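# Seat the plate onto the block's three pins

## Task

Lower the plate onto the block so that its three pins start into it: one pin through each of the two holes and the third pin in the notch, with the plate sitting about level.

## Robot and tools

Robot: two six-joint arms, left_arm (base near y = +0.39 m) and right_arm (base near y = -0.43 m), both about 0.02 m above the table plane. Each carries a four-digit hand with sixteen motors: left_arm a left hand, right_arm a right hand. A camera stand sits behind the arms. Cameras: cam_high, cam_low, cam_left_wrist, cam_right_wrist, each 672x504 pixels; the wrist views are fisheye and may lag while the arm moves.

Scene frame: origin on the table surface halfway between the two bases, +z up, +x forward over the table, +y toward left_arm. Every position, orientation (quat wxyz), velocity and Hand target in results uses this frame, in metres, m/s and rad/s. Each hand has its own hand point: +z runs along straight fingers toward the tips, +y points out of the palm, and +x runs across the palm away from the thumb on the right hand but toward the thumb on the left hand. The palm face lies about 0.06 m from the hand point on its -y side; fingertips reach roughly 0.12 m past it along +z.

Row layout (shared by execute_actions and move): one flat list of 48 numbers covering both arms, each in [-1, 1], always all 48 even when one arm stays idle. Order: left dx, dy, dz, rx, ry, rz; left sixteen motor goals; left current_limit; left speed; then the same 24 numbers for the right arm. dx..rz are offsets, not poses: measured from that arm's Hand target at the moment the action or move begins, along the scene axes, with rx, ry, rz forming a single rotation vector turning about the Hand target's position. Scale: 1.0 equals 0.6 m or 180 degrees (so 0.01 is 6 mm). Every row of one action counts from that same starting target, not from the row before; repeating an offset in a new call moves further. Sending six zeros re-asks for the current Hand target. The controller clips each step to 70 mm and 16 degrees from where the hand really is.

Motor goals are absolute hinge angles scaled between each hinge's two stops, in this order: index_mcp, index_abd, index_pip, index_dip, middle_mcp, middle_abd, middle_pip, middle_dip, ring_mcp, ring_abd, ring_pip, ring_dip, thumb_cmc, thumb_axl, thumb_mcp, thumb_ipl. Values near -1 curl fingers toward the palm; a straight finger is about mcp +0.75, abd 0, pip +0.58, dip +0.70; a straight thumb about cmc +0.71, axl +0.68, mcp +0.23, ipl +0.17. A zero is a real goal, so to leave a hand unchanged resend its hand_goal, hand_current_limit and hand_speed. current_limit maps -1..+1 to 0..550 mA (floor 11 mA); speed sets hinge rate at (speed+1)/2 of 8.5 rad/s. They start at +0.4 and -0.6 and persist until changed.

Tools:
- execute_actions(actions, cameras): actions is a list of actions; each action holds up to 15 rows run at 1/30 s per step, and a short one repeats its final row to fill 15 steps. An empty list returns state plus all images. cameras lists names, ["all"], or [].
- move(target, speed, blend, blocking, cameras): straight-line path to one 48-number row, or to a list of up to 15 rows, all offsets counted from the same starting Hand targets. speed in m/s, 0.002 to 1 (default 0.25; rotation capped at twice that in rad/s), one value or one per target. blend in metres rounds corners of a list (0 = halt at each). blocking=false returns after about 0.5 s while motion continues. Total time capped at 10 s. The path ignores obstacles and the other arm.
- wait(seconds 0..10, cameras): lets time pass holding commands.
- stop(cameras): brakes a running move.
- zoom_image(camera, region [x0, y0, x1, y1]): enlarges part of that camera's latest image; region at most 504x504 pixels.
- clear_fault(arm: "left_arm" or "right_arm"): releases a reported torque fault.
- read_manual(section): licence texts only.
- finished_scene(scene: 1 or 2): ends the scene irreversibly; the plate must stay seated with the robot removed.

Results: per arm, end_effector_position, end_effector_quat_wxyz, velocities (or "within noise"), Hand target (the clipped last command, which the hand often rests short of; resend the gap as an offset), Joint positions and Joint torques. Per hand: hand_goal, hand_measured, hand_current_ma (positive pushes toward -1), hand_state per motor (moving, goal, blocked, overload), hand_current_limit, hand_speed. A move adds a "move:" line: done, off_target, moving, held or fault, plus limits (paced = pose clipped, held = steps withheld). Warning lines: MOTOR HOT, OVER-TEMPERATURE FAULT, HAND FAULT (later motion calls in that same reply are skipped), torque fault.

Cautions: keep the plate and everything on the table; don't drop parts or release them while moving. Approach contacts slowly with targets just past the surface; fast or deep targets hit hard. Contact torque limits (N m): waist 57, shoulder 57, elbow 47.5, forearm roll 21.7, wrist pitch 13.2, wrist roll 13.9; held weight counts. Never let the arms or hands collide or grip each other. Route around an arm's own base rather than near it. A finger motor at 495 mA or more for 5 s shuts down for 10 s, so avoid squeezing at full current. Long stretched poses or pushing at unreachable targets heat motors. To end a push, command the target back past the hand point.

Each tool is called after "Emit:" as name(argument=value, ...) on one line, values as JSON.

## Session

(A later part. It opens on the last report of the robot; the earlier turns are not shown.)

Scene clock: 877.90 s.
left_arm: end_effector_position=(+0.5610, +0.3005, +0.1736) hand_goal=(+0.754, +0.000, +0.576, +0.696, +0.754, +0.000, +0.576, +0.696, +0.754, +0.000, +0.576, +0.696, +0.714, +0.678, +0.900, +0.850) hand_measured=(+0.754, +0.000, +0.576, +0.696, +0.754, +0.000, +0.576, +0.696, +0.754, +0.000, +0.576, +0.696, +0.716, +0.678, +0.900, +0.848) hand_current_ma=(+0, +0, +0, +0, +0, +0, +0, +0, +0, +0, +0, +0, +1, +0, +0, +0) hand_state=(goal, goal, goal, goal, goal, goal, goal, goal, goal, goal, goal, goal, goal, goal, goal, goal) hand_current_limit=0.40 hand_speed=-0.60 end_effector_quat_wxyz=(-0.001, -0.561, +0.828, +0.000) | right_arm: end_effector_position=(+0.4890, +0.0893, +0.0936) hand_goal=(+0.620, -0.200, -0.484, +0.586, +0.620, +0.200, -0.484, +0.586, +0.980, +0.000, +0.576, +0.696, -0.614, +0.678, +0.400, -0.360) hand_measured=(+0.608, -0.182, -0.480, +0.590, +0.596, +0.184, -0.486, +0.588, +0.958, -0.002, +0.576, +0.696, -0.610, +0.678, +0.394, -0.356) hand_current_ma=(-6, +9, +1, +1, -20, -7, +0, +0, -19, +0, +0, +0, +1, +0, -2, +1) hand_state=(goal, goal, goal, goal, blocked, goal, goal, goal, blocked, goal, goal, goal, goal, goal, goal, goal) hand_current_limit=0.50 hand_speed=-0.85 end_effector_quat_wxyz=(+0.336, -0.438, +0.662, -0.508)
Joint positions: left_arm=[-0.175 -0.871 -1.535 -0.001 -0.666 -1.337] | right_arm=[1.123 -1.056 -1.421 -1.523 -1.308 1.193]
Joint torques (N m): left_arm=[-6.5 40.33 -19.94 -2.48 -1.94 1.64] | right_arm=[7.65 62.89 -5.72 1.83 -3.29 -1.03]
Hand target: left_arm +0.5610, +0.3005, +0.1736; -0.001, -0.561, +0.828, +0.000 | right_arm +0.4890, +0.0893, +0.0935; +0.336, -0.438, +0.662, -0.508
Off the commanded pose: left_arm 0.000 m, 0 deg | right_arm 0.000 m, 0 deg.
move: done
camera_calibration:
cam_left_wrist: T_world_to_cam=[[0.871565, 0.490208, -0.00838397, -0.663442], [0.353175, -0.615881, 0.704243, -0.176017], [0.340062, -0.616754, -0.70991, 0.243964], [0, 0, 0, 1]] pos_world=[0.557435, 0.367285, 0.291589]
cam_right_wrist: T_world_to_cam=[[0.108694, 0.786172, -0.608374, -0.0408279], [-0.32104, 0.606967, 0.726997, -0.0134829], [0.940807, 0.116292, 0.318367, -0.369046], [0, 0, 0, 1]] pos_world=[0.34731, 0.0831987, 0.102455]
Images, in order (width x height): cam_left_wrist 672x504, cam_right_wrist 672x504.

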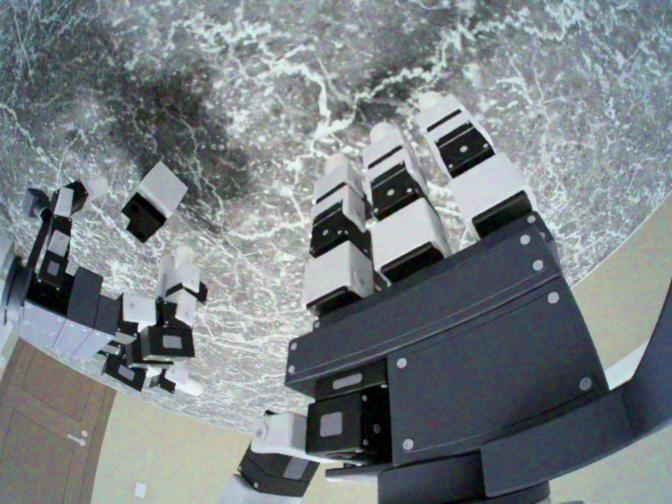

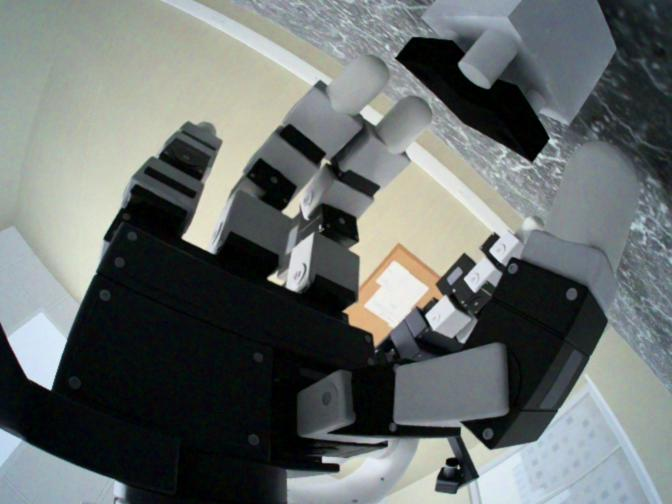

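Emit:
move(target=[[0,0,0,0,0,0,0.754,0,0.576,0.696,0.754,0,0.576,0.696,0.754,0,0.576,0.696,0.714,0.678,0.9,0.85,0.4,-0.6,0,0,0.18,0,0,0,0.62,-0.2,-0.485,0.585,0.62,0.2,-0.485,0.585,0.98,0,0.576,0.696,-0.614,0.678,0.4,-0.36,0.5,-0.85],[0,0,0,0,0,0,0.754,0,0.576,0.696,0.754,0,0.576,0.696,0.754,0,0.576,0.696,0.714,0.678,0.9,0.85,0.4,-0.6,-0.215,-0.349,0.211,0,0,0,0.62,-0.2,-0.485,0.585,0.62,0.2,-0.485,0.585,0.98,0,0.576,0.696,-0.614,0.678,0.4,-0.36,0.5,-0.85]], speed=[0.06,0.12], blend=[0.02,0], cameras=["all"])

Emit:
zoom_image(camera="cam_left_wrist", region=[112, 160, 196, 250])

Emit:
zoom_image(camera="cam_high", region=[380, 265, 425, 325])

Emit:
zoom_image(camera="cam_low", region=[340, 240, 400, 290])

Scene clock: 911.37 s.
left_arm: end_effector_position=(+0.5610, +0.3005, +0.1736) hand_goal=(+0.754, +0.000, +0.576, +0.696, +0.754, +0.000, +0.576, +0.696, +0.754, +0.000, +0.576, +0.696, +0.714, +0.678, +0.900, +0.850) hand_measured=(+0.754, +0.000, +0.576, +0.696, +0.754, +0.000, +0.576, +0.696, +0.754, +0.000, +0.576, +0.696, +0.716, +0.678, +0.900, +0.848) hand_current_ma=(+0, +0, +0, +0, +0, +0, +0, +0, +0, +0, +0, +0, +1, +0, +0, +0) hand_state=(goal, goal, goal, goal, goal, goal, goal, goal, goal, goal, goal, goal, goal, goal, goal, goal) hand_current_limit=0.40 hand_speed=-0.60 end_effector_quat_wxyz=(-0.001, -0.561, +0.828, +0.000) | right_arm: end_effector_position=(+0.3600, -0.1201, +0.2201) hand_goal=(+0.620, -0.200, -0.484, +0.586, +0.620, +0.200, -0.484, +0.586, +0.980, +0.000, +0.576, +0.696, -0.614, +0.678, +0.400, -0.360) hand_measured=(+0.608, -0.182, -0.480, +0.590, +0.596, +0.184, -0.486, +0.588, +0.958, -0.002, +0.576, +0.696, -0.612, +0.678, +0.394, -0.356) hand_current_ma=(-6, +9, +1, +1, -20, -7, +0, +0, -19, +0, +0, +0, +0, +0, -2, +1) hand_state=(goal, goal, goal, goal, blocked, goal, goal, goal, blocked, goal, goal, goal, goal, goal, goal, goal) hand_current_limit=0.50 hand_speed=-0.85 end_effector_quat_wxyz=(+0.336, -0.438, +0.662, -0.508)
Joint positions: left_arm=[-0.175 -0.871 -1.535 -0.001 -0.666 -1.337] | right_arm=[1.185 -0.4 -0.611 -1.503 -1.317 1.353]
Joint torques (N m): left_arm=[-6.39 39.91 -20.38 -2.42 -1.95 1.59] | right_arm=[21.07 49.7 -2.77 2.79 -5.54 1.07]
Hand target: left_arm +0.5610, +0.3005, +0.1736; -0.001, -0.561, +0.828, +0.000 | right_arm +0.3600, -0.1201, +0.2201; +0.336, -0.438, +0.662, -0.508
Off the commanded pose: left_arm 0.000 m, 0 deg | right_arm 0.000 m, 0 deg.
move: done
camera_calibration:
cam_left_wrist: T_world_to_cam=[[0.871565, 0.490208, -0.00838397, -0.663442], [0.353175, -0.615881, 0.704243, -0.176017], [0.340062, -0.616754, -0.70991, 0.243964], [0, 0, 0, 1]] pos_world=[0.557435, 0.367285, 0.291589]
cam_right_wrist: T_world_to_cam=[[0.108694, 0.786172, -0.608374, 0.214827], [-0.32104, 0.606967, 0.726997, -0.0198039], [0.940807, 0.116292, 0.318367, -0.263729], [0, 0, 0, 1]] pos_world=[0.21841, -0.126201, 0.229055]

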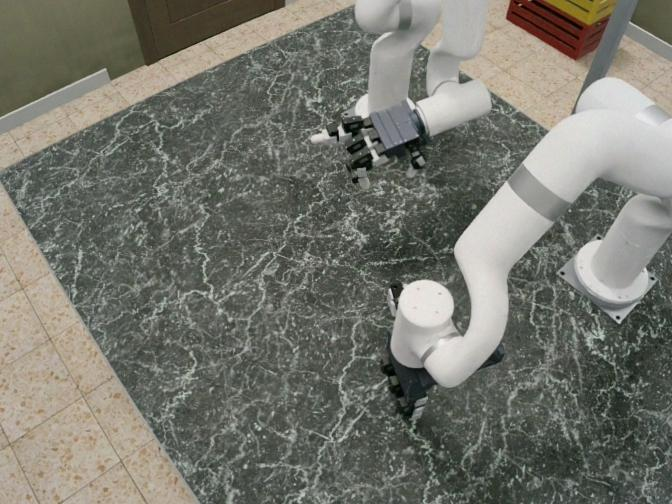

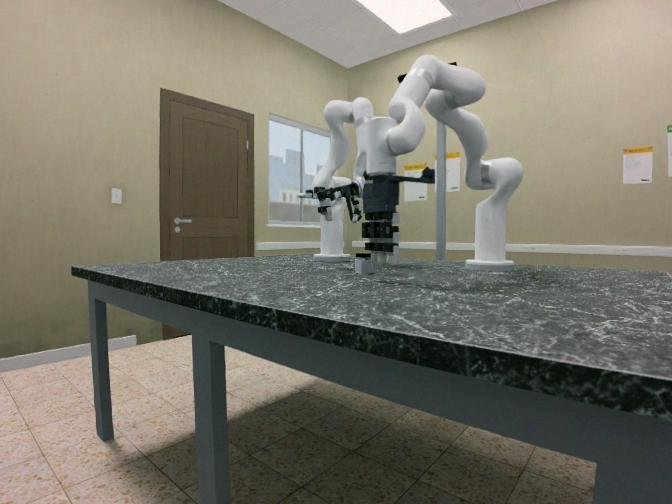

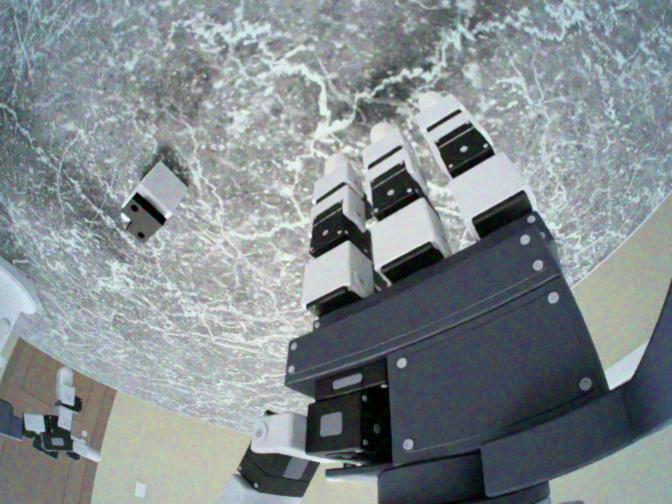

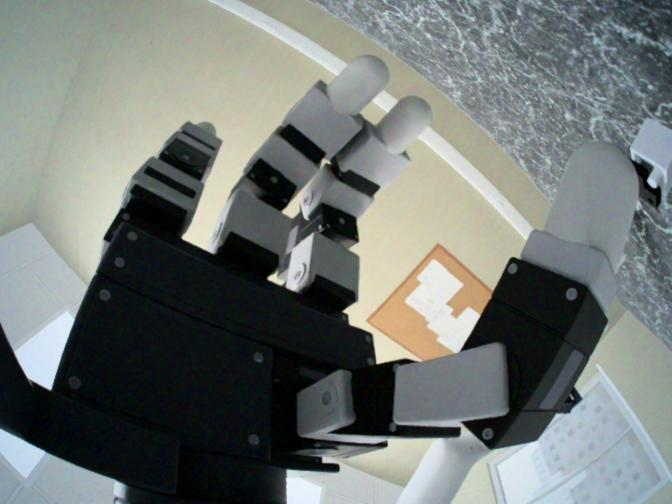

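Scaled by 5.600 from the camera's 672x504 image, which has a finer 960x720 frame.

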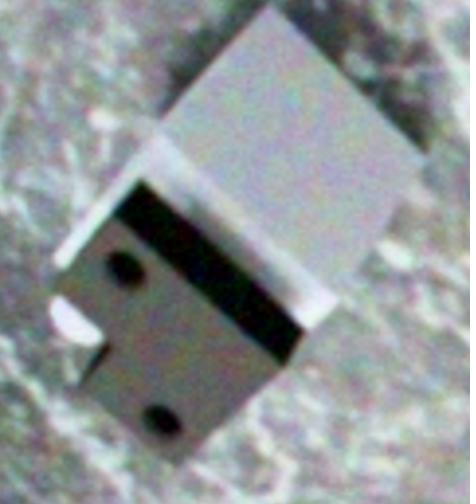

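Scaled by 8.400 from the camera's 672x504 image, which has a finer 960x720 frame.

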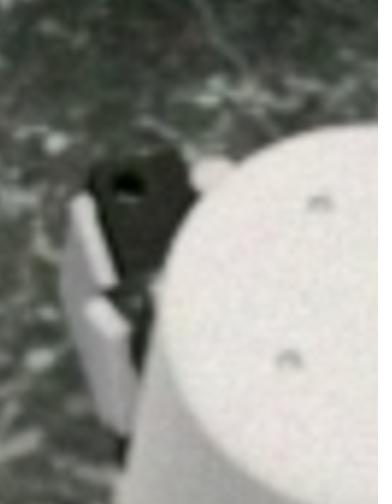

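Scaled by 8.400 from the camera's 672x504 image, which has a finer 960x720 frame.

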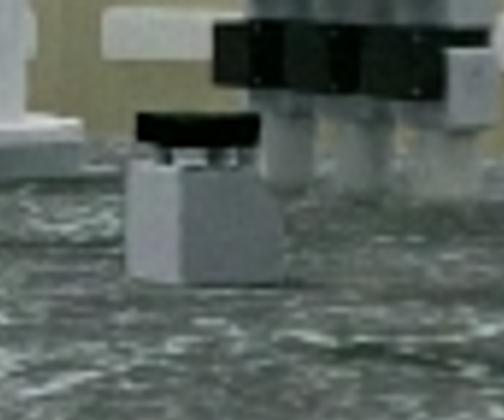

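Emit:
zoom_image(camera="cam_low", region=[352, 250, 380, 278])

Emit:
zoom_image(camera="cam_left_wrist", region=[118, 182, 178, 246])

Scaled by 18.000 from the camera's 672x504 image, which has a finer 960x720 frame.

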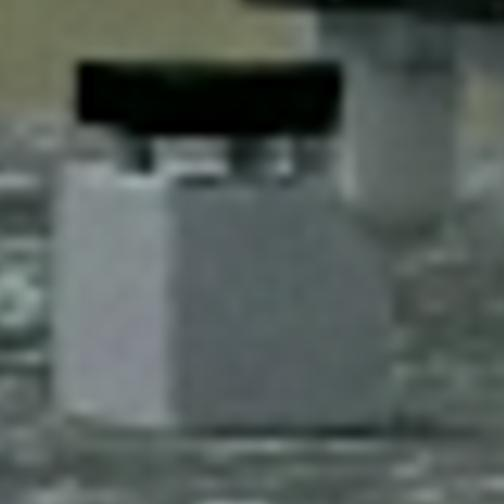

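Scaled by 7.875 from the camera's 672x504 image, which has a finer 960x720 frame.

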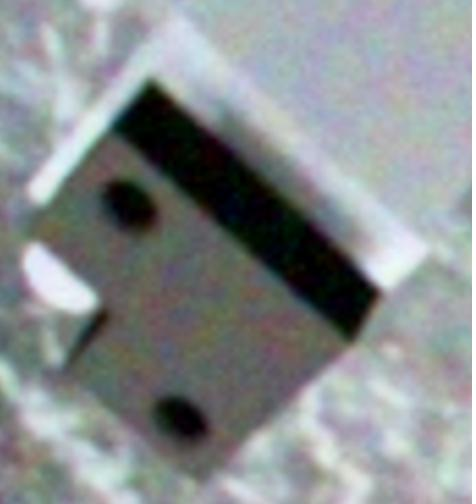

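Emit:
move(target=[[0,0,0.13,0,0,0,0.2,0,-0.2,0.2,0.754,0,0.576,0.696,0.2,0,-0.2,0.2,0.714,0.678,0.9,0.85,0.4,-0.6,-0.05,-0.1333,0,0,0,0,0.62,-0.2,-0.485,0.585,0.62,0.2,-0.485,0.585,0.98,0,0.576,0.696,-0.614,0.678,0.4,-0.36,0.5,-0.85],[-0.2823,-0.3175,0.13,0,0,0,0.2,0,-0.2,0.2,0.754,0,0.576,0.696,0.2,0,-0.2,0.2,0.714,0.678,0.9,0.85,0.4,-0.6,-0.05,-0.1333,0,0,0,0,0.62,-0.2,-0.485,0.585,0.62,0.2,-0.485,0.585,0.98,0,0.576,0.696,-0.614,0.678,0.4,-0.36,0.5,-0.85],[-0.2823,-0.3175,0.08,0,0,0,0.2,0,-0.2,0.2,0.754,0,0.576,0.696,0.2,0,-0.2,0.2,0.714,0.678,0.9,0.85,0.4,-0.6,-0.05,-0.1333,0,0,0,0,0.62,-0.2,-0.485,0.585,0.62,0.2,-0.485,0.585,0.98,0,0.576,0.696,-0.614,0.678,0.4,-0.36,0.5,-0.85]], speed=[0.1,0.1,0.06], blend=[0.02,0.01,0], cameras=["all"])

Scene clock: 949.23 s.
left_arm: end_effector_position=(+0.3917, +0.1100, +0.2216) hand_goal=(+0.200, +0.000, -0.200, +0.200, +0.754, +0.000, +0.576, +0.696, +0.200, +0.000, -0.200, +0.200, +0.714, +0.678, +0.900, +0.850) hand_measured=(+0.214, +0.000, -0.192, +0.204, +0.754, +0.000, +0.576, +0.696, +0.214, +0.000, -0.192, +0.204, +0.716, +0.678, +0.900, +0.848) hand_current_ma=(+11, +0, +5, +1, +0, +0, +0, +0, +11, +0, +5, +1, +1, +0, +0, +0) hand_state=(goal, goal, goal, goal, goal, goal, goal, goal, goal, goal, goal, goal, goal, goal, goal, goal) hand_current_limit=0.40 hand_speed=-0.60 end_effector_quat_wxyz=(-0.001, -0.561, +0.828, +0.000) | right_arm: end_effector_position=(+0.3300, -0.2001, +0.2201) hand_goal=(+0.620, -0.200, -0.484, +0.586, +0.620, +0.200, -0.484, +0.586, +0.980, +0.000, +0.576, +0.696, -0.614, +0.678, +0.400, -0.360) hand_measured=(+0.608, -0.182, -0.480, +0.590, +0.596, +0.184, -0.486, +0.588, +0.958, -0.002, +0.576, +0.696, -0.612, +0.678, +0.396, -0.356) hand_current_ma=(-6, +9, +1, +1, -20, -7, +0, +0, -19, +0, +0, +0, +0, +0, -2, +1) hand_state=(goal, goal, goal, goal, blocked, goal, goal, goal, blocked, goal, goal, goal, goal, goal, goal, goal) hand_current_limit=0.50 hand_speed=-0.85 end_effector_quat_wxyz=(+0.336, -0.438, +0.662, -0.508)
Joint positions: left_arm=[-0.552 -0.588 -1.185 -0.002 -0.598 -1.713] | right_arm=[1.176 -0.256 -0.385 -1.534 -1.311 1.438]
Joint torques (N m): left_arm=[-6.84 29.49 -6.71 2.87 2.45 -0.96] | right_arm=[-18.79 41.12 -2.27 -3.86 1.63 0.8]
Hand target: left_arm +0.3917, +0.1100, +0.2216; -0.001, -0.561, +0.828, +0.000 | right_arm +0.3300, -0.2001, +0.2201; +0.336, -0.438, +0.662, -0.508
Off the commanded pose: left_arm 0.000 m, 0 deg | right_arm 0.000 m, 0 deg.
move: done
camera_calibration:
cam_left_wrist: T_world_to_cam=[[0.871535, 0.490262, -0.00832125, -0.422032], [0.353162, -0.615859, 0.704268, -0.267326], [0.340151, -0.616733, -0.709885, 0.218107], [0, 0, 0, 1]] pos_world=[0.388035, 0.176785, 0.339588]
cam_right_wrist: T_world_to_cam=[[0.108694, 0.786172, -0.608374, 0.280993], [-0.32104, 0.606967, 0.726997, 0.0190901], [0.940807, 0.116292, 0.318367, -0.226108], [0, 0, 0, 1]] pos_world=[0.18831, -0.206201, 0.229055]

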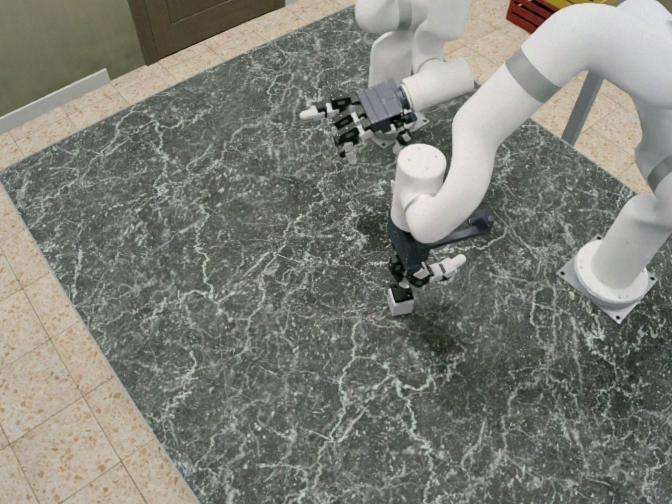

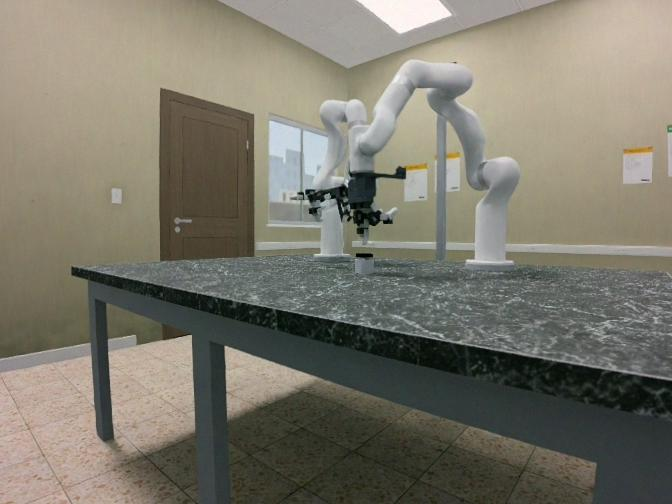

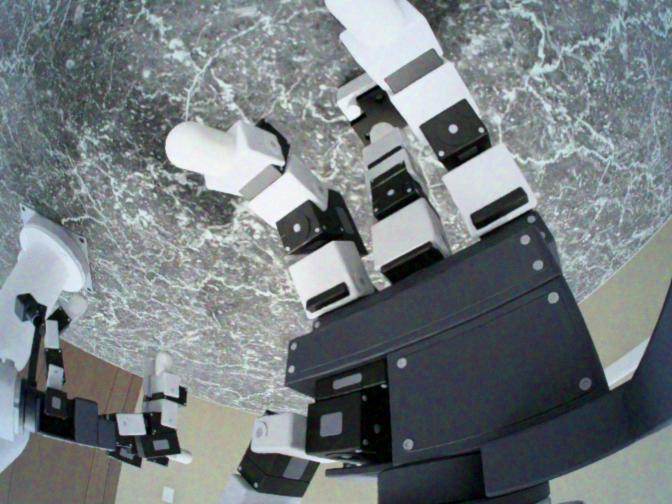

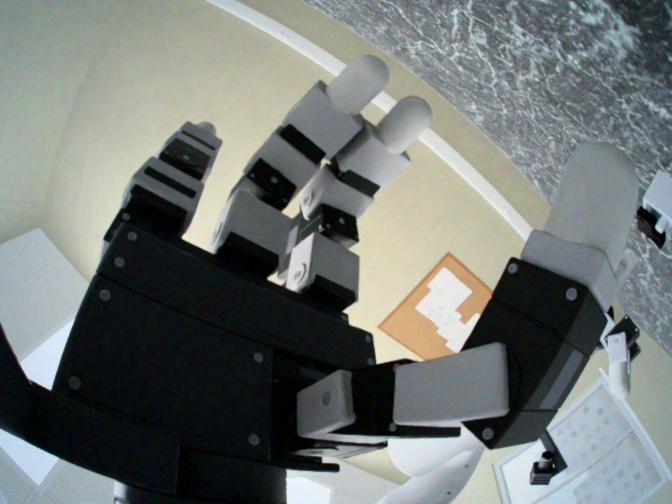

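Emit:
zoom_image(camera="cam_left_wrist", region=[320, 60, 420, 160])

Emit:
zoom_image(camera="cam_high", region=[375, 240, 435, 320])

Emit:
zoom_image(camera="cam_low", region=[335, 205, 405, 285])

Scaled by 5.040 from the camera's 672x504 image, which has a finer 960x720 frame.

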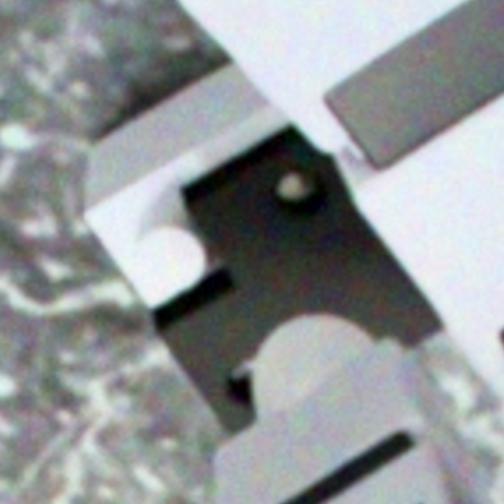

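Scaled by 6.300 from the camera's 672x504 image, which has a finer 960x720 frame.

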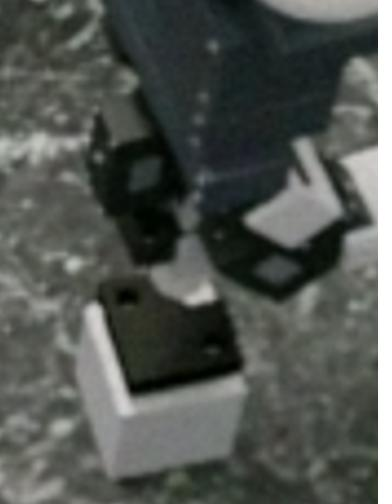

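Scaled by 6.300 from the camera's 672x504 image, which has a finer 960x720 frame.

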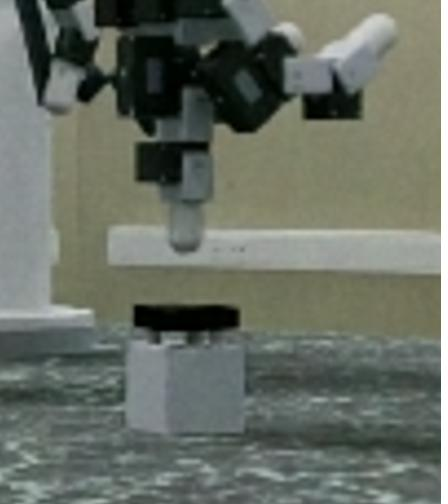

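Emit:
move(target=[-0.0013,-0.0083,-0.0427,0,0,0,0.2,0,-0.2,0.2,0.754,0,0.576,0.696,0.2,0,-0.2,0.2,0.714,0.678,0.9,0.85,0.4,-0.6,0,0,0,0,0,0,0.62,-0.2,-0.485,0.585,0.62,0.2,-0.485,0.585,0.98,0,0.576,0.696,-0.614,0.678,0.4,-0.36,0.5,-0.85], speed=0.04, cameras=["cam_high","cam_low","cam_left_wrist"])

Emit:
zoom_image(camera="cam_left_wrist", region=[320, 60, 420, 160])

Emit:
zoom_image(camera="cam_high", region=[380, 260, 430, 320])

Emit:
zoom_image(camera="cam_low", region=[345, 225, 395, 285])

Scene clock: 974.80 s.
left_arm: end_effector_position=(+0.3908, +0.1051, +0.1959) hand_goal=(+0.200, +0.000, -0.200, +0.200, +0.754, +0.000, +0.576, +0.696, +0.200, +0.000, -0.200, +0.200, +0.714, +0.678, +0.900, +0.850) hand_measured=(+0.214, +0.000, -0.192, +0.204, +0.754, +0.000, +0.576, +0.696, +0.214, +0.000, -0.192, +0.204, +0.716, +0.678, +0.900, +0.848) hand_current_ma=(+11, +0, +5, +1, +0, +0, +0, +0, +11, +0, +5, +1, +1, +0, +0, +0) hand_state=(goal, goal, goal, goal, goal, goal, goal, goal, goal, goal, goal, goal, goal, goal, goal, goal) hand_current_limit=0.40 hand_speed=-0.60 end_effector_quat_wxyz=(-0.001, -0.561, +0.828, +0.001) | right_arm: end_effector_position=(+0.3300, -0.2001, +0.2201) hand_goal=(+0.620, -0.200, -0.484, +0.586, +0.620, +0.200, -0.484, +0.586, +0.980, +0.000, +0.576, +0.696, -0.614, +0.678, +0.400, -0.360) hand_measured=(+0.608, -0.182, -0.480, +0.590, +0.596, +0.184, -0.486, +0.588, +0.958, -0.002, +0.576, +0.696, -0.612, +0.678, +0.396, -0.356) hand_current_ma=(-6, +9, +1, +1, -20, -7, +0, +0, -19, +0, +0, +0, +0, +0, -2, +1) hand_state=(goal, goal, goal, goal, blocked, goal, goal, goal, blocked, goal, goal, goal, goal, goal, goal, goal) hand_current_limit=0.50 hand_speed=-0.85 end_effector_quat_wxyz=(+0.336, -0.438, +0.662, -0.508)
Joint positions: left_arm=[-0.56 -0.632 -1.184 -0.002 -0.553 -1.721] | right_arm=[1.176 -0.256 -0.385 -1.534 -1.311 1.438]
Joint torques (N m): left_arm=[-7.31 31.48 -18.36 -2.93 2.35 -1.64] | right_arm=[-19.74 38.21 -2.3 -3.7 1.68 0.86]
Hand target: left_arm +0.3909, +0.1051, +0.1959; -0.001, -0.561, +0.828, +0.000 | right_arm +0.3300, -0.2001, +0.2201; +0.336, -0.438, +0.662, -0.508
Off the commanded pose: left_arm 0.000 m, 0 deg | right_arm 0.000 m, 0 deg.
move: done
camera_calibration:
cam_left_wrist: T_world_to_cam=[[0.871563, 0.49021, -0.00843587, -0.419062], [0.353289, -0.616009, 0.704074, -0.252055], [0.339948, -0.616625, -0.710077, 0.197245], [0, 0, 0, 1]] pos_world=[0.387234, 0.171786, 0.313989]
Images, in order (width x height): cam_high 672x504, cam_low 672x504, cam_left_wrist 672x504.

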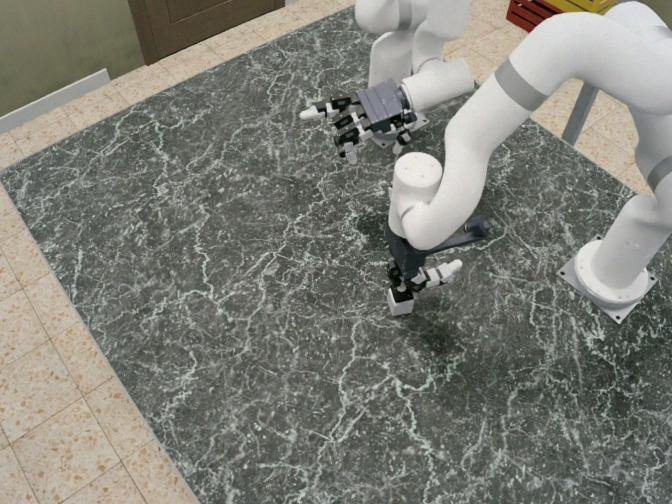

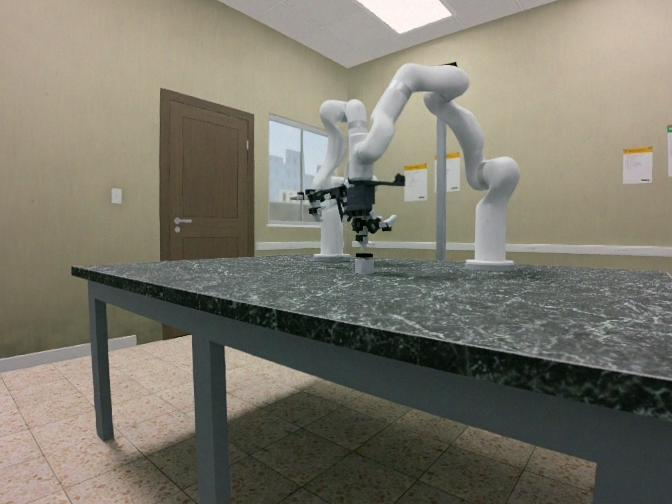

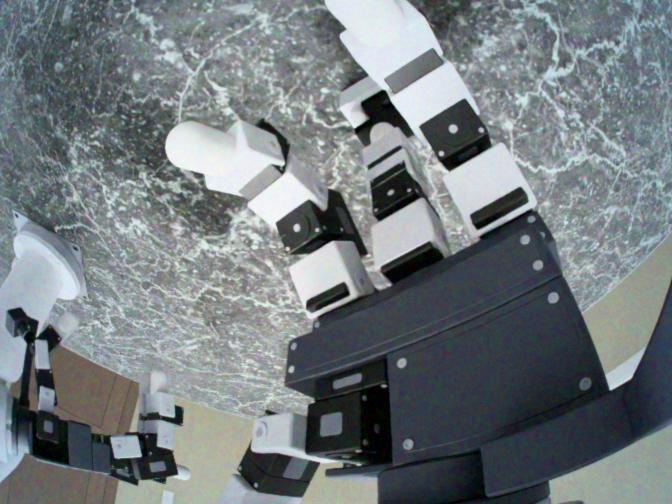

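Scaled by 5.040 from the camera's 672x504 image, which has a finer 960x720 frame.

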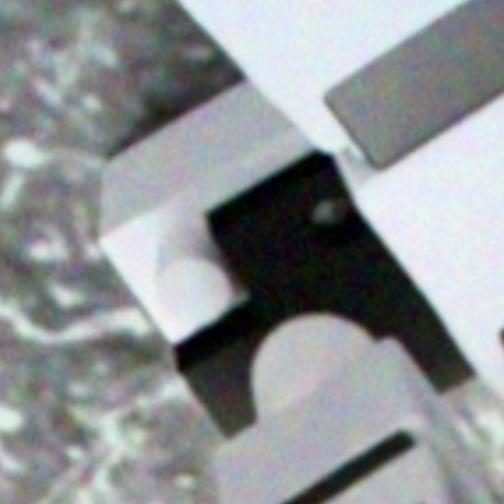

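Scaled by 8.400 from the camera's 672x504 image, which has a finer 960x720 frame.

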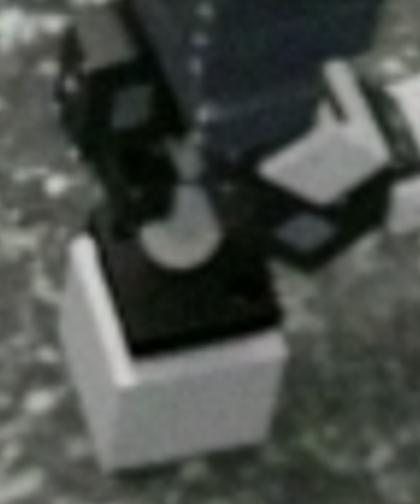

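Scaled by 8.400 from the camera's 672x504 image, which has a finer 960x720 frame.

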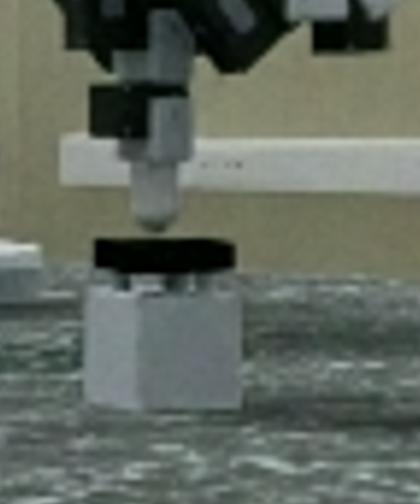

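Emit:
move(target=[-0.0033,0,-0.0115,0,0,0,0.2,0,-0.2,0.2,0.754,0,0.576,0.696,0.2,0,-0.2,0.2,0.714,0.678,0.9,0.85,0.4,-0.6,0,0,0,0,0,0,0.62,-0.2,-0.485,0.585,0.62,0.2,-0.485,0.585,0.98,0,0.576,0.696,-0.614,0.678,0.4,-0.36,0.5,-0.85], speed=0.02, cameras=["cam_high","cam_low","cam_left_wrist"])

Emit:
zoom_image(camera="cam_left_wrist", region=[320, 60, 420, 160])

Emit:
zoom_image(camera="cam_high", region=[380, 260, 430, 320])

Emit:
zoom_image(camera="cam_low", region=[350, 240, 386, 280])

Scene clock: 989.40 s.
left_arm: end_effector_position=(+0.3891, +0.1050, +0.1893) hand_goal=(+0.200, +0.000, -0.200, +0.200, +0.754, +0.000, +0.576, +0.696, +0.200, +0.000, -0.200, +0.200, +0.714, +0.678, +0.900, +0.850) hand_measured=(+0.214, +0.000, -0.192, +0.204, +0.754, +0.000, +0.576, +0.696, +0.214, +0.000, -0.192, +0.204, +0.716, +0.678, +0.900, +0.848) hand_current_ma=(+11, +0, +5, +1, +0, +0, +0, +0, +11, +0, +5, +1, +1, +0, +0, +0) hand_state=(goal, goal, goal, goal, goal, goal, goal, goal, goal, goal, goal, goal, goal, goal, goal, goal) hand_current_limit=0.40 hand_speed=-0.60 end_effector_quat_wxyz=(-0.001, -0.561, +0.828, +0.000) | right_arm: end_effector_position=(+0.3300, -0.2001, +0.2201) hand_goal=(+0.620, -0.200, -0.484, +0.586, +0.620, +0.200, -0.484, +0.586, +0.980, +0.000, +0.576, +0.696, -0.614, +0.678, +0.400, -0.360) hand_measured=(+0.608, -0.182, -0.480, +0.590, +0.596, +0.184, -0.486, +0.588, +0.958, -0.002, +0.576, +0.696, -0.612, +0.678, +0.396, -0.356) hand_current_ma=(-6, +9, +1, +1, -20, -7, +0, +0, -19, +0, +0, +0, +0, +0, -2, +1) hand_state=(goal, goal, goal, goal, blocked, goal, goal, goal, blocked, goal, goal, goal, goal, goal, goal, goal) hand_current_limit=0.50 hand_speed=-0.85 end_effector_quat_wxyz=(+0.336, -0.438, +0.662, -0.508)
Joint positions: left_arm=[-0.562 -0.64 -1.178 -0.002 -0.539 -1.722] | right_arm=[1.176 -0.256 -0.385 -1.534 -1.311 1.438]
Joint torques (N m): left_arm=[-8.12 3.11 5.87 -2.9 2.59 -1.68] | right_arm=[-16.16 39.63 -1.84 -3.88 1.47 0.67]
Hand target: left_arm +0.3889, +0.1051, +0.1890; -0.001, -0.561, +0.828, +0.000 | right_arm +0.3300, -0.2001, +0.2201; +0.336, -0.438, +0.662, -0.508
Off the commanded pose: left_arm 0.000 m, 0 deg | right_arm 0.000 m, 0 deg.
move: done
camera_calibration:
cam_left_wrist: T_world_to_cam=[[0.87157, 0.490203, -0.008153, -0.41759], [0.352877, -0.61569, 0.704559, -0.246809], [0.340357, -0.616949, -0.709599, 0.192785], [0, 0, 0, 1]] pos_world=[0.385437, 0.171684, 0.307287]
Images, in order (width x height): cam_high 672x504, cam_low 672x504, cam_left_wrist 672x504.

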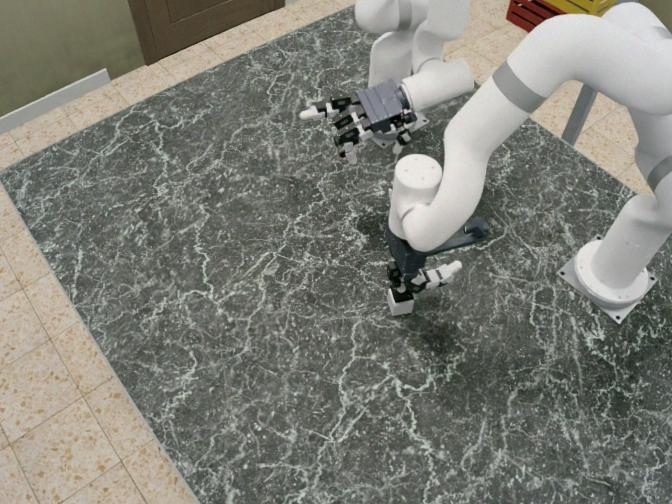

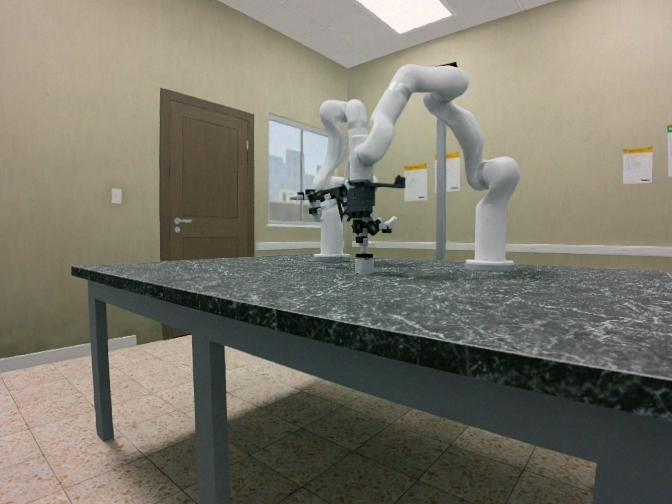

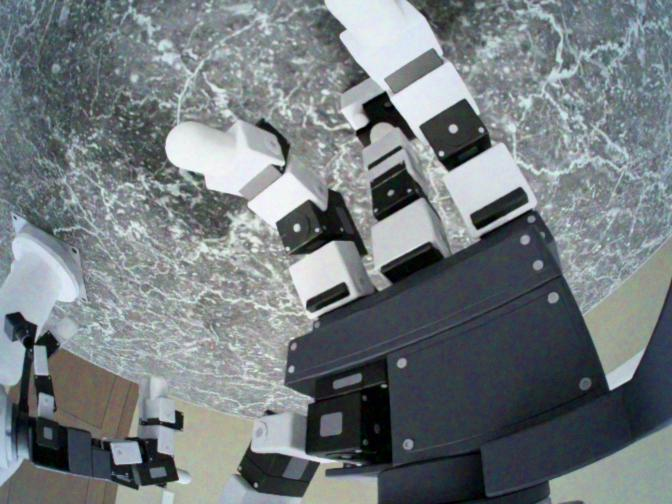

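Scaled by 5.040 from the camera's 672x504 image, which has a finer 960x720 frame.

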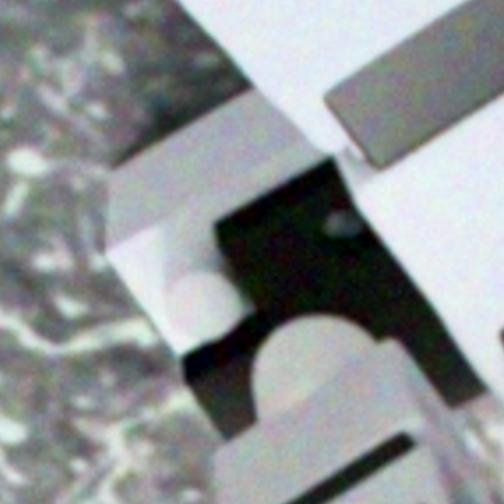

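Scaled by 8.400 from the camera's 672x504 image, which has a finer 960x720 frame.

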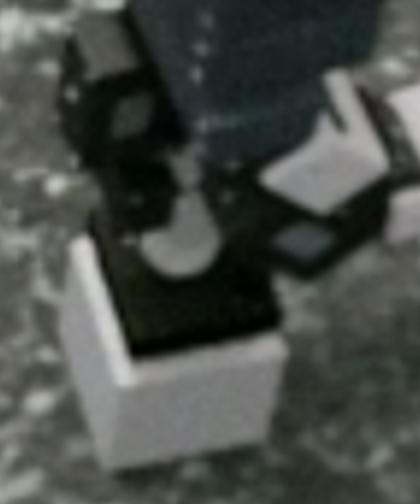

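Scaled by 12.600 from the camera's 672x504 image, which has a finer 960x720 frame.

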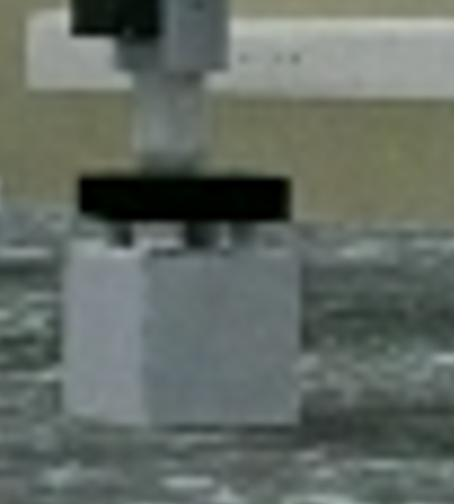

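Emit:
zoom_image(camera="cam_low", region=[352, 250, 380, 278])

Scaled by 18.000 from the camera's 672x504 image, which has a finer 960x720 frame.

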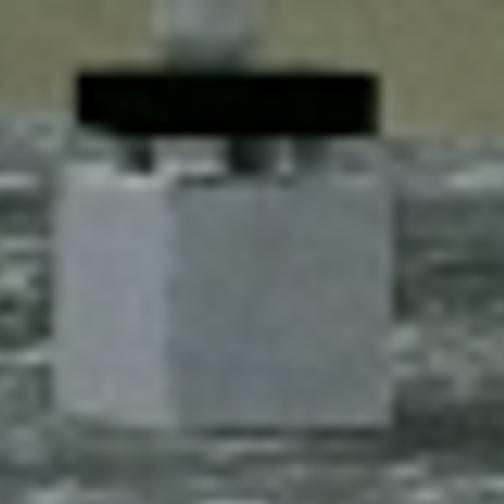

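Emit:
move(target=[0,0,-0.0015,0,0,0,0.2,0,-0.2,0.2,0.754,0,0.576,0.696,0.2,0,-0.2,0.2,0.714,0.678,0.9,0.85,0.4,-0.6,0,0,0,0,0,0,0.62,-0.2,-0.485,0.585,0.62,0.2,-0.485,0.585,0.98,0,0.576,0.696,-0.614,0.678,0.4,-0.36,0.5,-0.85], speed=0.01, cameras=["cam_low","cam_left_wrist"])

Emit:
zoom_image(camera="cam_left_wrist", region=[320, 60, 420, 160])

Emit:
zoom_image(camera="cam_low", region=[352, 250, 380, 278])

Scene clock: 1004.83 s.
left_arm: end_effector_position=(+0.3891, +0.1050, +0.1887) hand_goal=(+0.200, +0.000, -0.200, +0.200, +0.754, +0.000, +0.576, +0.696, +0.200, +0.000, -0.200, +0.200, +0.714, +0.678, +0.900, +0.850) hand_measured=(+0.214, +0.000, -0.192, +0.204, +0.754, +0.000, +0.578, +0.696, +0.214, +0.000, -0.192, +0.204, +0.716, +0.678, +0.900, +0.848) hand_current_ma=(+11, +0, +5, +1, +0, +0, +0, +0, +11, +0, +5, +1, +1, +0, +0, +0) hand_state=(goal, goal, goal, goal, goal, goal, goal, goal, goal, goal, goal, goal, goal, goal, goal, goal) hand_current_limit=0.40 hand_speed=-0.60 end_effector_quat_wxyz=(-0.001, -0.561, +0.828, +0.000) | right_arm: end_effector_position=(+0.3300, -0.2001, +0.2201) hand_goal=(+0.620, -0.200, -0.484, +0.586, +0.620, +0.200, -0.484, +0.586, +0.980, +0.000, +0.576, +0.696, -0.614, +0.678, +0.400, -0.360) hand_measured=(+0.608, -0.182, -0.480, +0.590, +0.596, +0.184, -0.486, +0.588, +0.958, -0.002, +0.576, +0.696, -0.612, +0.678, +0.396, -0.356) hand_current_ma=(-6, +9, +1, +1, -20, -7, +0, +0, -19, +0, +0, +0, +0, +0, -2, +1) hand_state=(goal, goal, goal, goal, blocked, goal, goal, goal, blocked, goal, goal, goal, goal, goal, goal, goal) hand_current_limit=0.50 hand_speed=-0.85 end_effector_quat_wxyz=(+0.336, -0.438, +0.662, -0.508)
Joint positions: left_arm=[-0.562 -0.641 -1.177 -0.002 -0.537 -1.722] | right_arm=[1.176 -0.256 -0.385 -1.534 -1.311 1.438]
Joint torques (N m): left_arm=[-7.86 -5.91 5.03 -2.87 2.71 -1.53] | right_arm=[-19.25 39.39 -2.17 -3.99 1.46 0.58]
Hand target: left_arm +0.3889, +0.1051, +0.1881; -0.001, -0.561, +0.828, +0.000 | right_arm +0.3300, -0.2001, +0.2201; +0.336, -0.438, +0.662, -0.508
Off the commanded pose: left_arm 0.001 m, 0 deg | right_arm 0.000 m, 0 deg.
move: done
camera_calibration:
cam_left_wrist: T_world_to_cam=[[0.871547, 0.49025, -0.00785787, -0.417735], [0.352565, -0.615478, 0.7049, -0.246346], [0.340741, -0.617123, -0.709263, 0.192197], [0, 0, 0, 1]] pos_world=[0.385439, 0.171783, 0.306686]
Images, in order (width x height): cam_low 672x504, cam_left_wrist 672x504.

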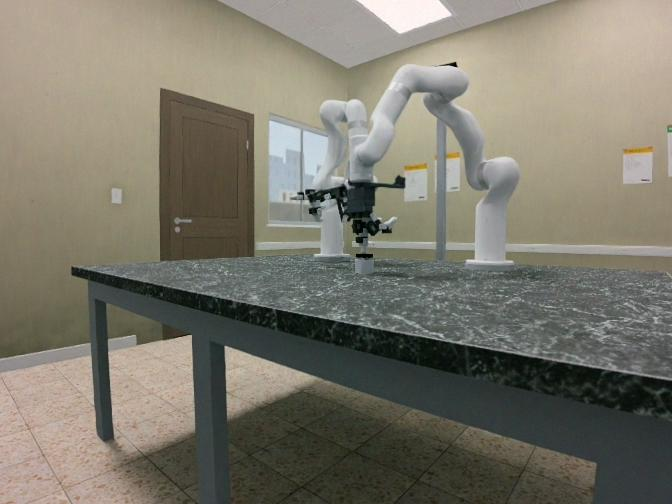

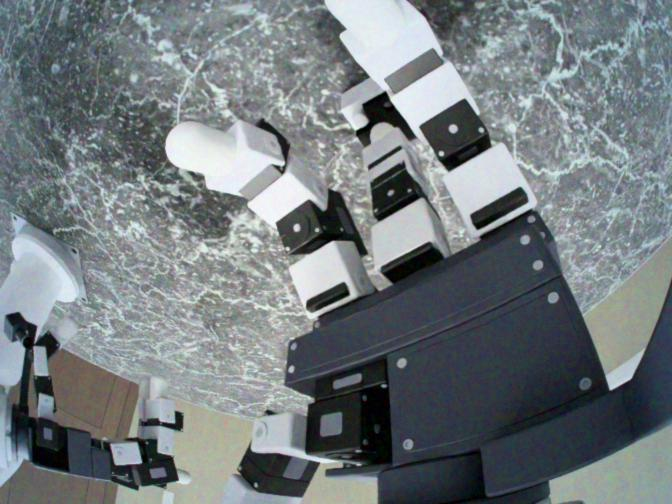

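Scaled by 5.040 from the camera's 672x504 image, which has a finer 960x720 frame.

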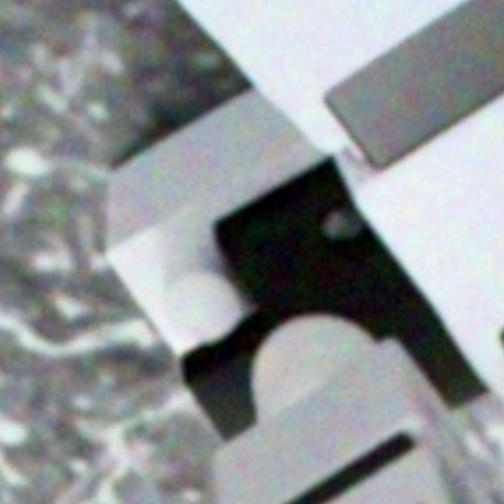

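Scaled by 18.000 from the camera's 672x504 image, which has a finer 960x720 frame.

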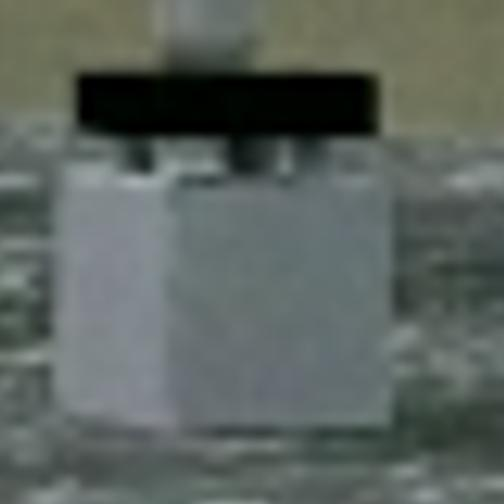

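Emit:
zoom_image(camera="cam_left_wrist", region=[350, 85, 400, 125])

Scaled by 10.080 from the camera's 672x504 image, which has a finer 960x720 frame.

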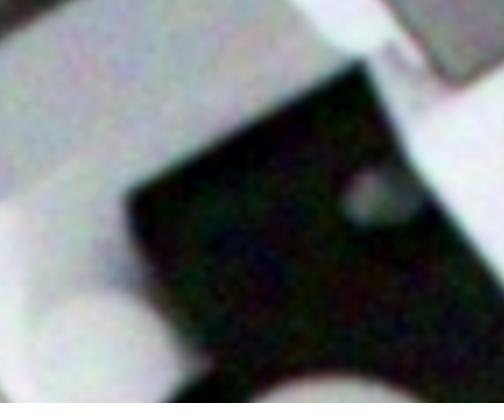

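Emit:
move(target=[0,0,-0.0013,0,0,0,0.2,0,-0.2,0.2,0.754,0,0.576,0.696,0.2,0,-0.2,0.2,0.714,0.678,0.9,0.85,0.4,-0.6,0,0,0,0,0,0,0.62,-0.2,-0.485,0.585,0.62,0.2,-0.485,0.585,0.98,0,0.576,0.696,-0.614,0.678,0.4,-0.36,0.5,-0.85], speed=0.01, cameras=["cam_low","cam_left_wrist"])

Emit:
zoom_image(camera="cam_left_wrist", region=[320, 60, 420, 160])

Emit:
zoom_image(camera="cam_low", region=[352, 250, 380, 278])

Scene clock: 1048.20 s.
left_arm: end_effector_position=(+0.3892, +0.1049, +0.1881) hand_goal=(+0.200, +0.000, -0.200, +0.200, +0.754, +0.000, +0.576, +0.696, +0.200, +0.000, -0.200, +0.200, +0.714, +0.678, +0.900, +0.850) hand_measured=(+0.214, +0.000, -0.192, +0.204, +0.754, +0.000, +0.578, +0.696, +0.214, +0.000, -0.192, +0.204, +0.716, +0.678, +0.900, +0.848) hand_current_ma=(+11, +0, +5, +1, +0, +0, +0, +0, +11, +0, +5, +1, +1, +0, +0, +0) hand_state=(goal, goal, goal, goal, goal, goal, goal, goal, goal, goal, goal, goal, goal, goal, goal, goal) hand_current_limit=0.40 hand_speed=-0.60 end_effector_quat_wxyz=(-0.001, -0.561, +0.828, +0.000) | right_arm: end_effector_position=(+0.3300, -0.2001, +0.2201) hand_goal=(+0.620, -0.200, -0.484, +0.586, +0.620, +0.200, -0.484, +0.586, +0.980, +0.000, +0.576, +0.696, -0.614, +0.678, +0.400, -0.360) hand_measured=(+0.608, -0.182, -0.480, +0.590, +0.596, +0.184, -0.486, +0.588, +0.958, -0.002, +0.576, +0.696, -0.612, +0.678, +0.396, -0.356) hand_current_ma=(-6, +9, +1, +1, -20, -7, +0, +0, -19, +0, +0, +0, +0, +0, -2, +1) hand_state=(goal, goal, goal, goal, blocked, goal, goal, goal, blocked, goal, goal, goal, goal, goal, goal, goal) hand_current_limit=0.50 hand_speed=-0.85 end_effector_quat_wxyz=(+0.336, -0.438, +0.662, -0.508)
Joint positions: left_arm=[-0.562 -0.642 -1.177 -0.002 -0.536 -1.722] | right_arm=[1.176 -0.256 -0.385 -1.534 -1.311 1.438]
Joint torques (N m): left_arm=[-6.35 -9.61 7.36 -2.86 2.76 -0.84] | right_arm=[-18.07 38.54 -1.71 -3.58 1.24 0.4]
Hand target: left_arm +0.3889, +0.1051, +0.1874; -0.001, -0.561, +0.828, +0.000 | right_arm +0.3300, -0.2001, +0.2201; +0.336, -0.438, +0.662, -0.508
Off the commanded pose: left_arm 0.001 m, 0 deg | right_arm 0.000 m, 0 deg.
move: done
camera_calibration:
cam_left_wrist: T_world_to_cam=[[0.87155, 0.490246, -0.00768096, -0.417746], [0.35236, -0.615372, 0.705096, -0.245984], [0.340944, -0.617233, -0.70907, 0.19159], [0, 0, 0, 1]] pos_world=[0.38544, 0.171682, 0.306085]
Images, in order (width x height): cam_low 672x504, cam_left_wrist 672x504.

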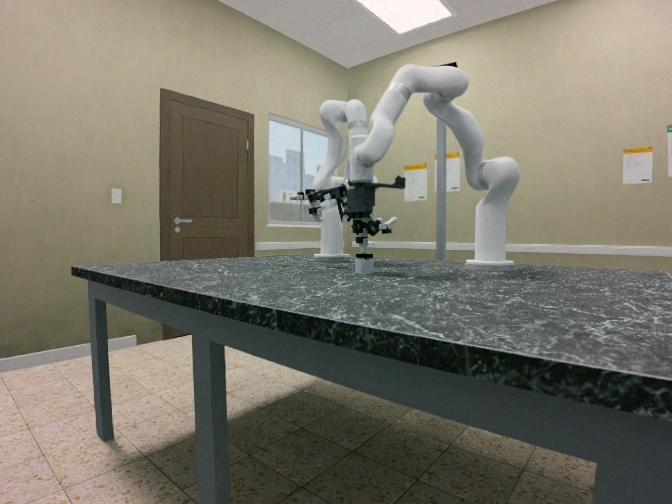

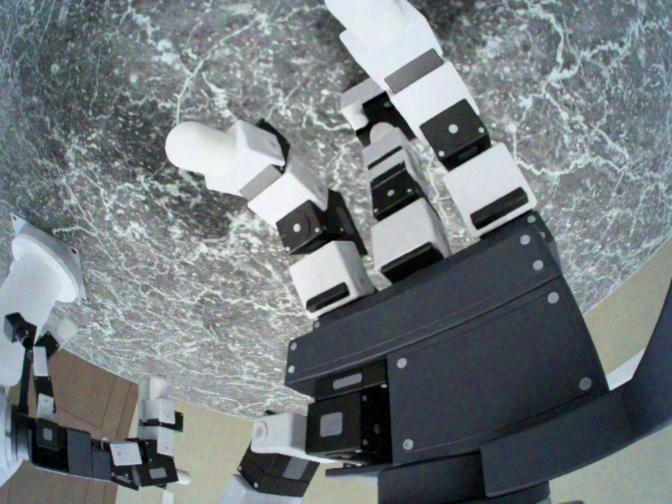

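Scaled by 5.040 from the camera's 672x504 image, which has a finer 960x720 frame.

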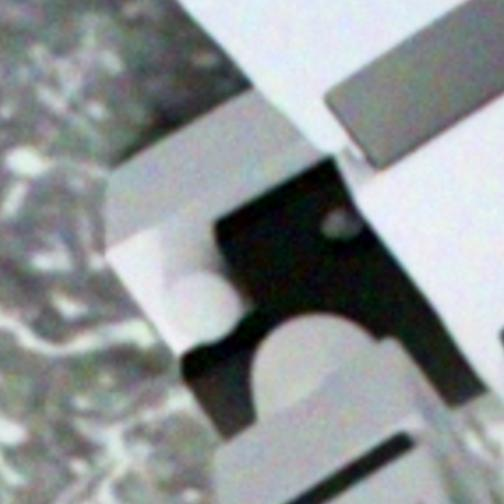

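Scaled by 18.000 from the camera's 672x504 image, which has a finer 960x720 frame.

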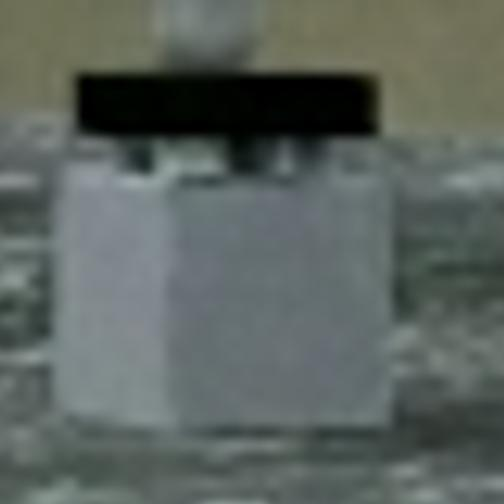

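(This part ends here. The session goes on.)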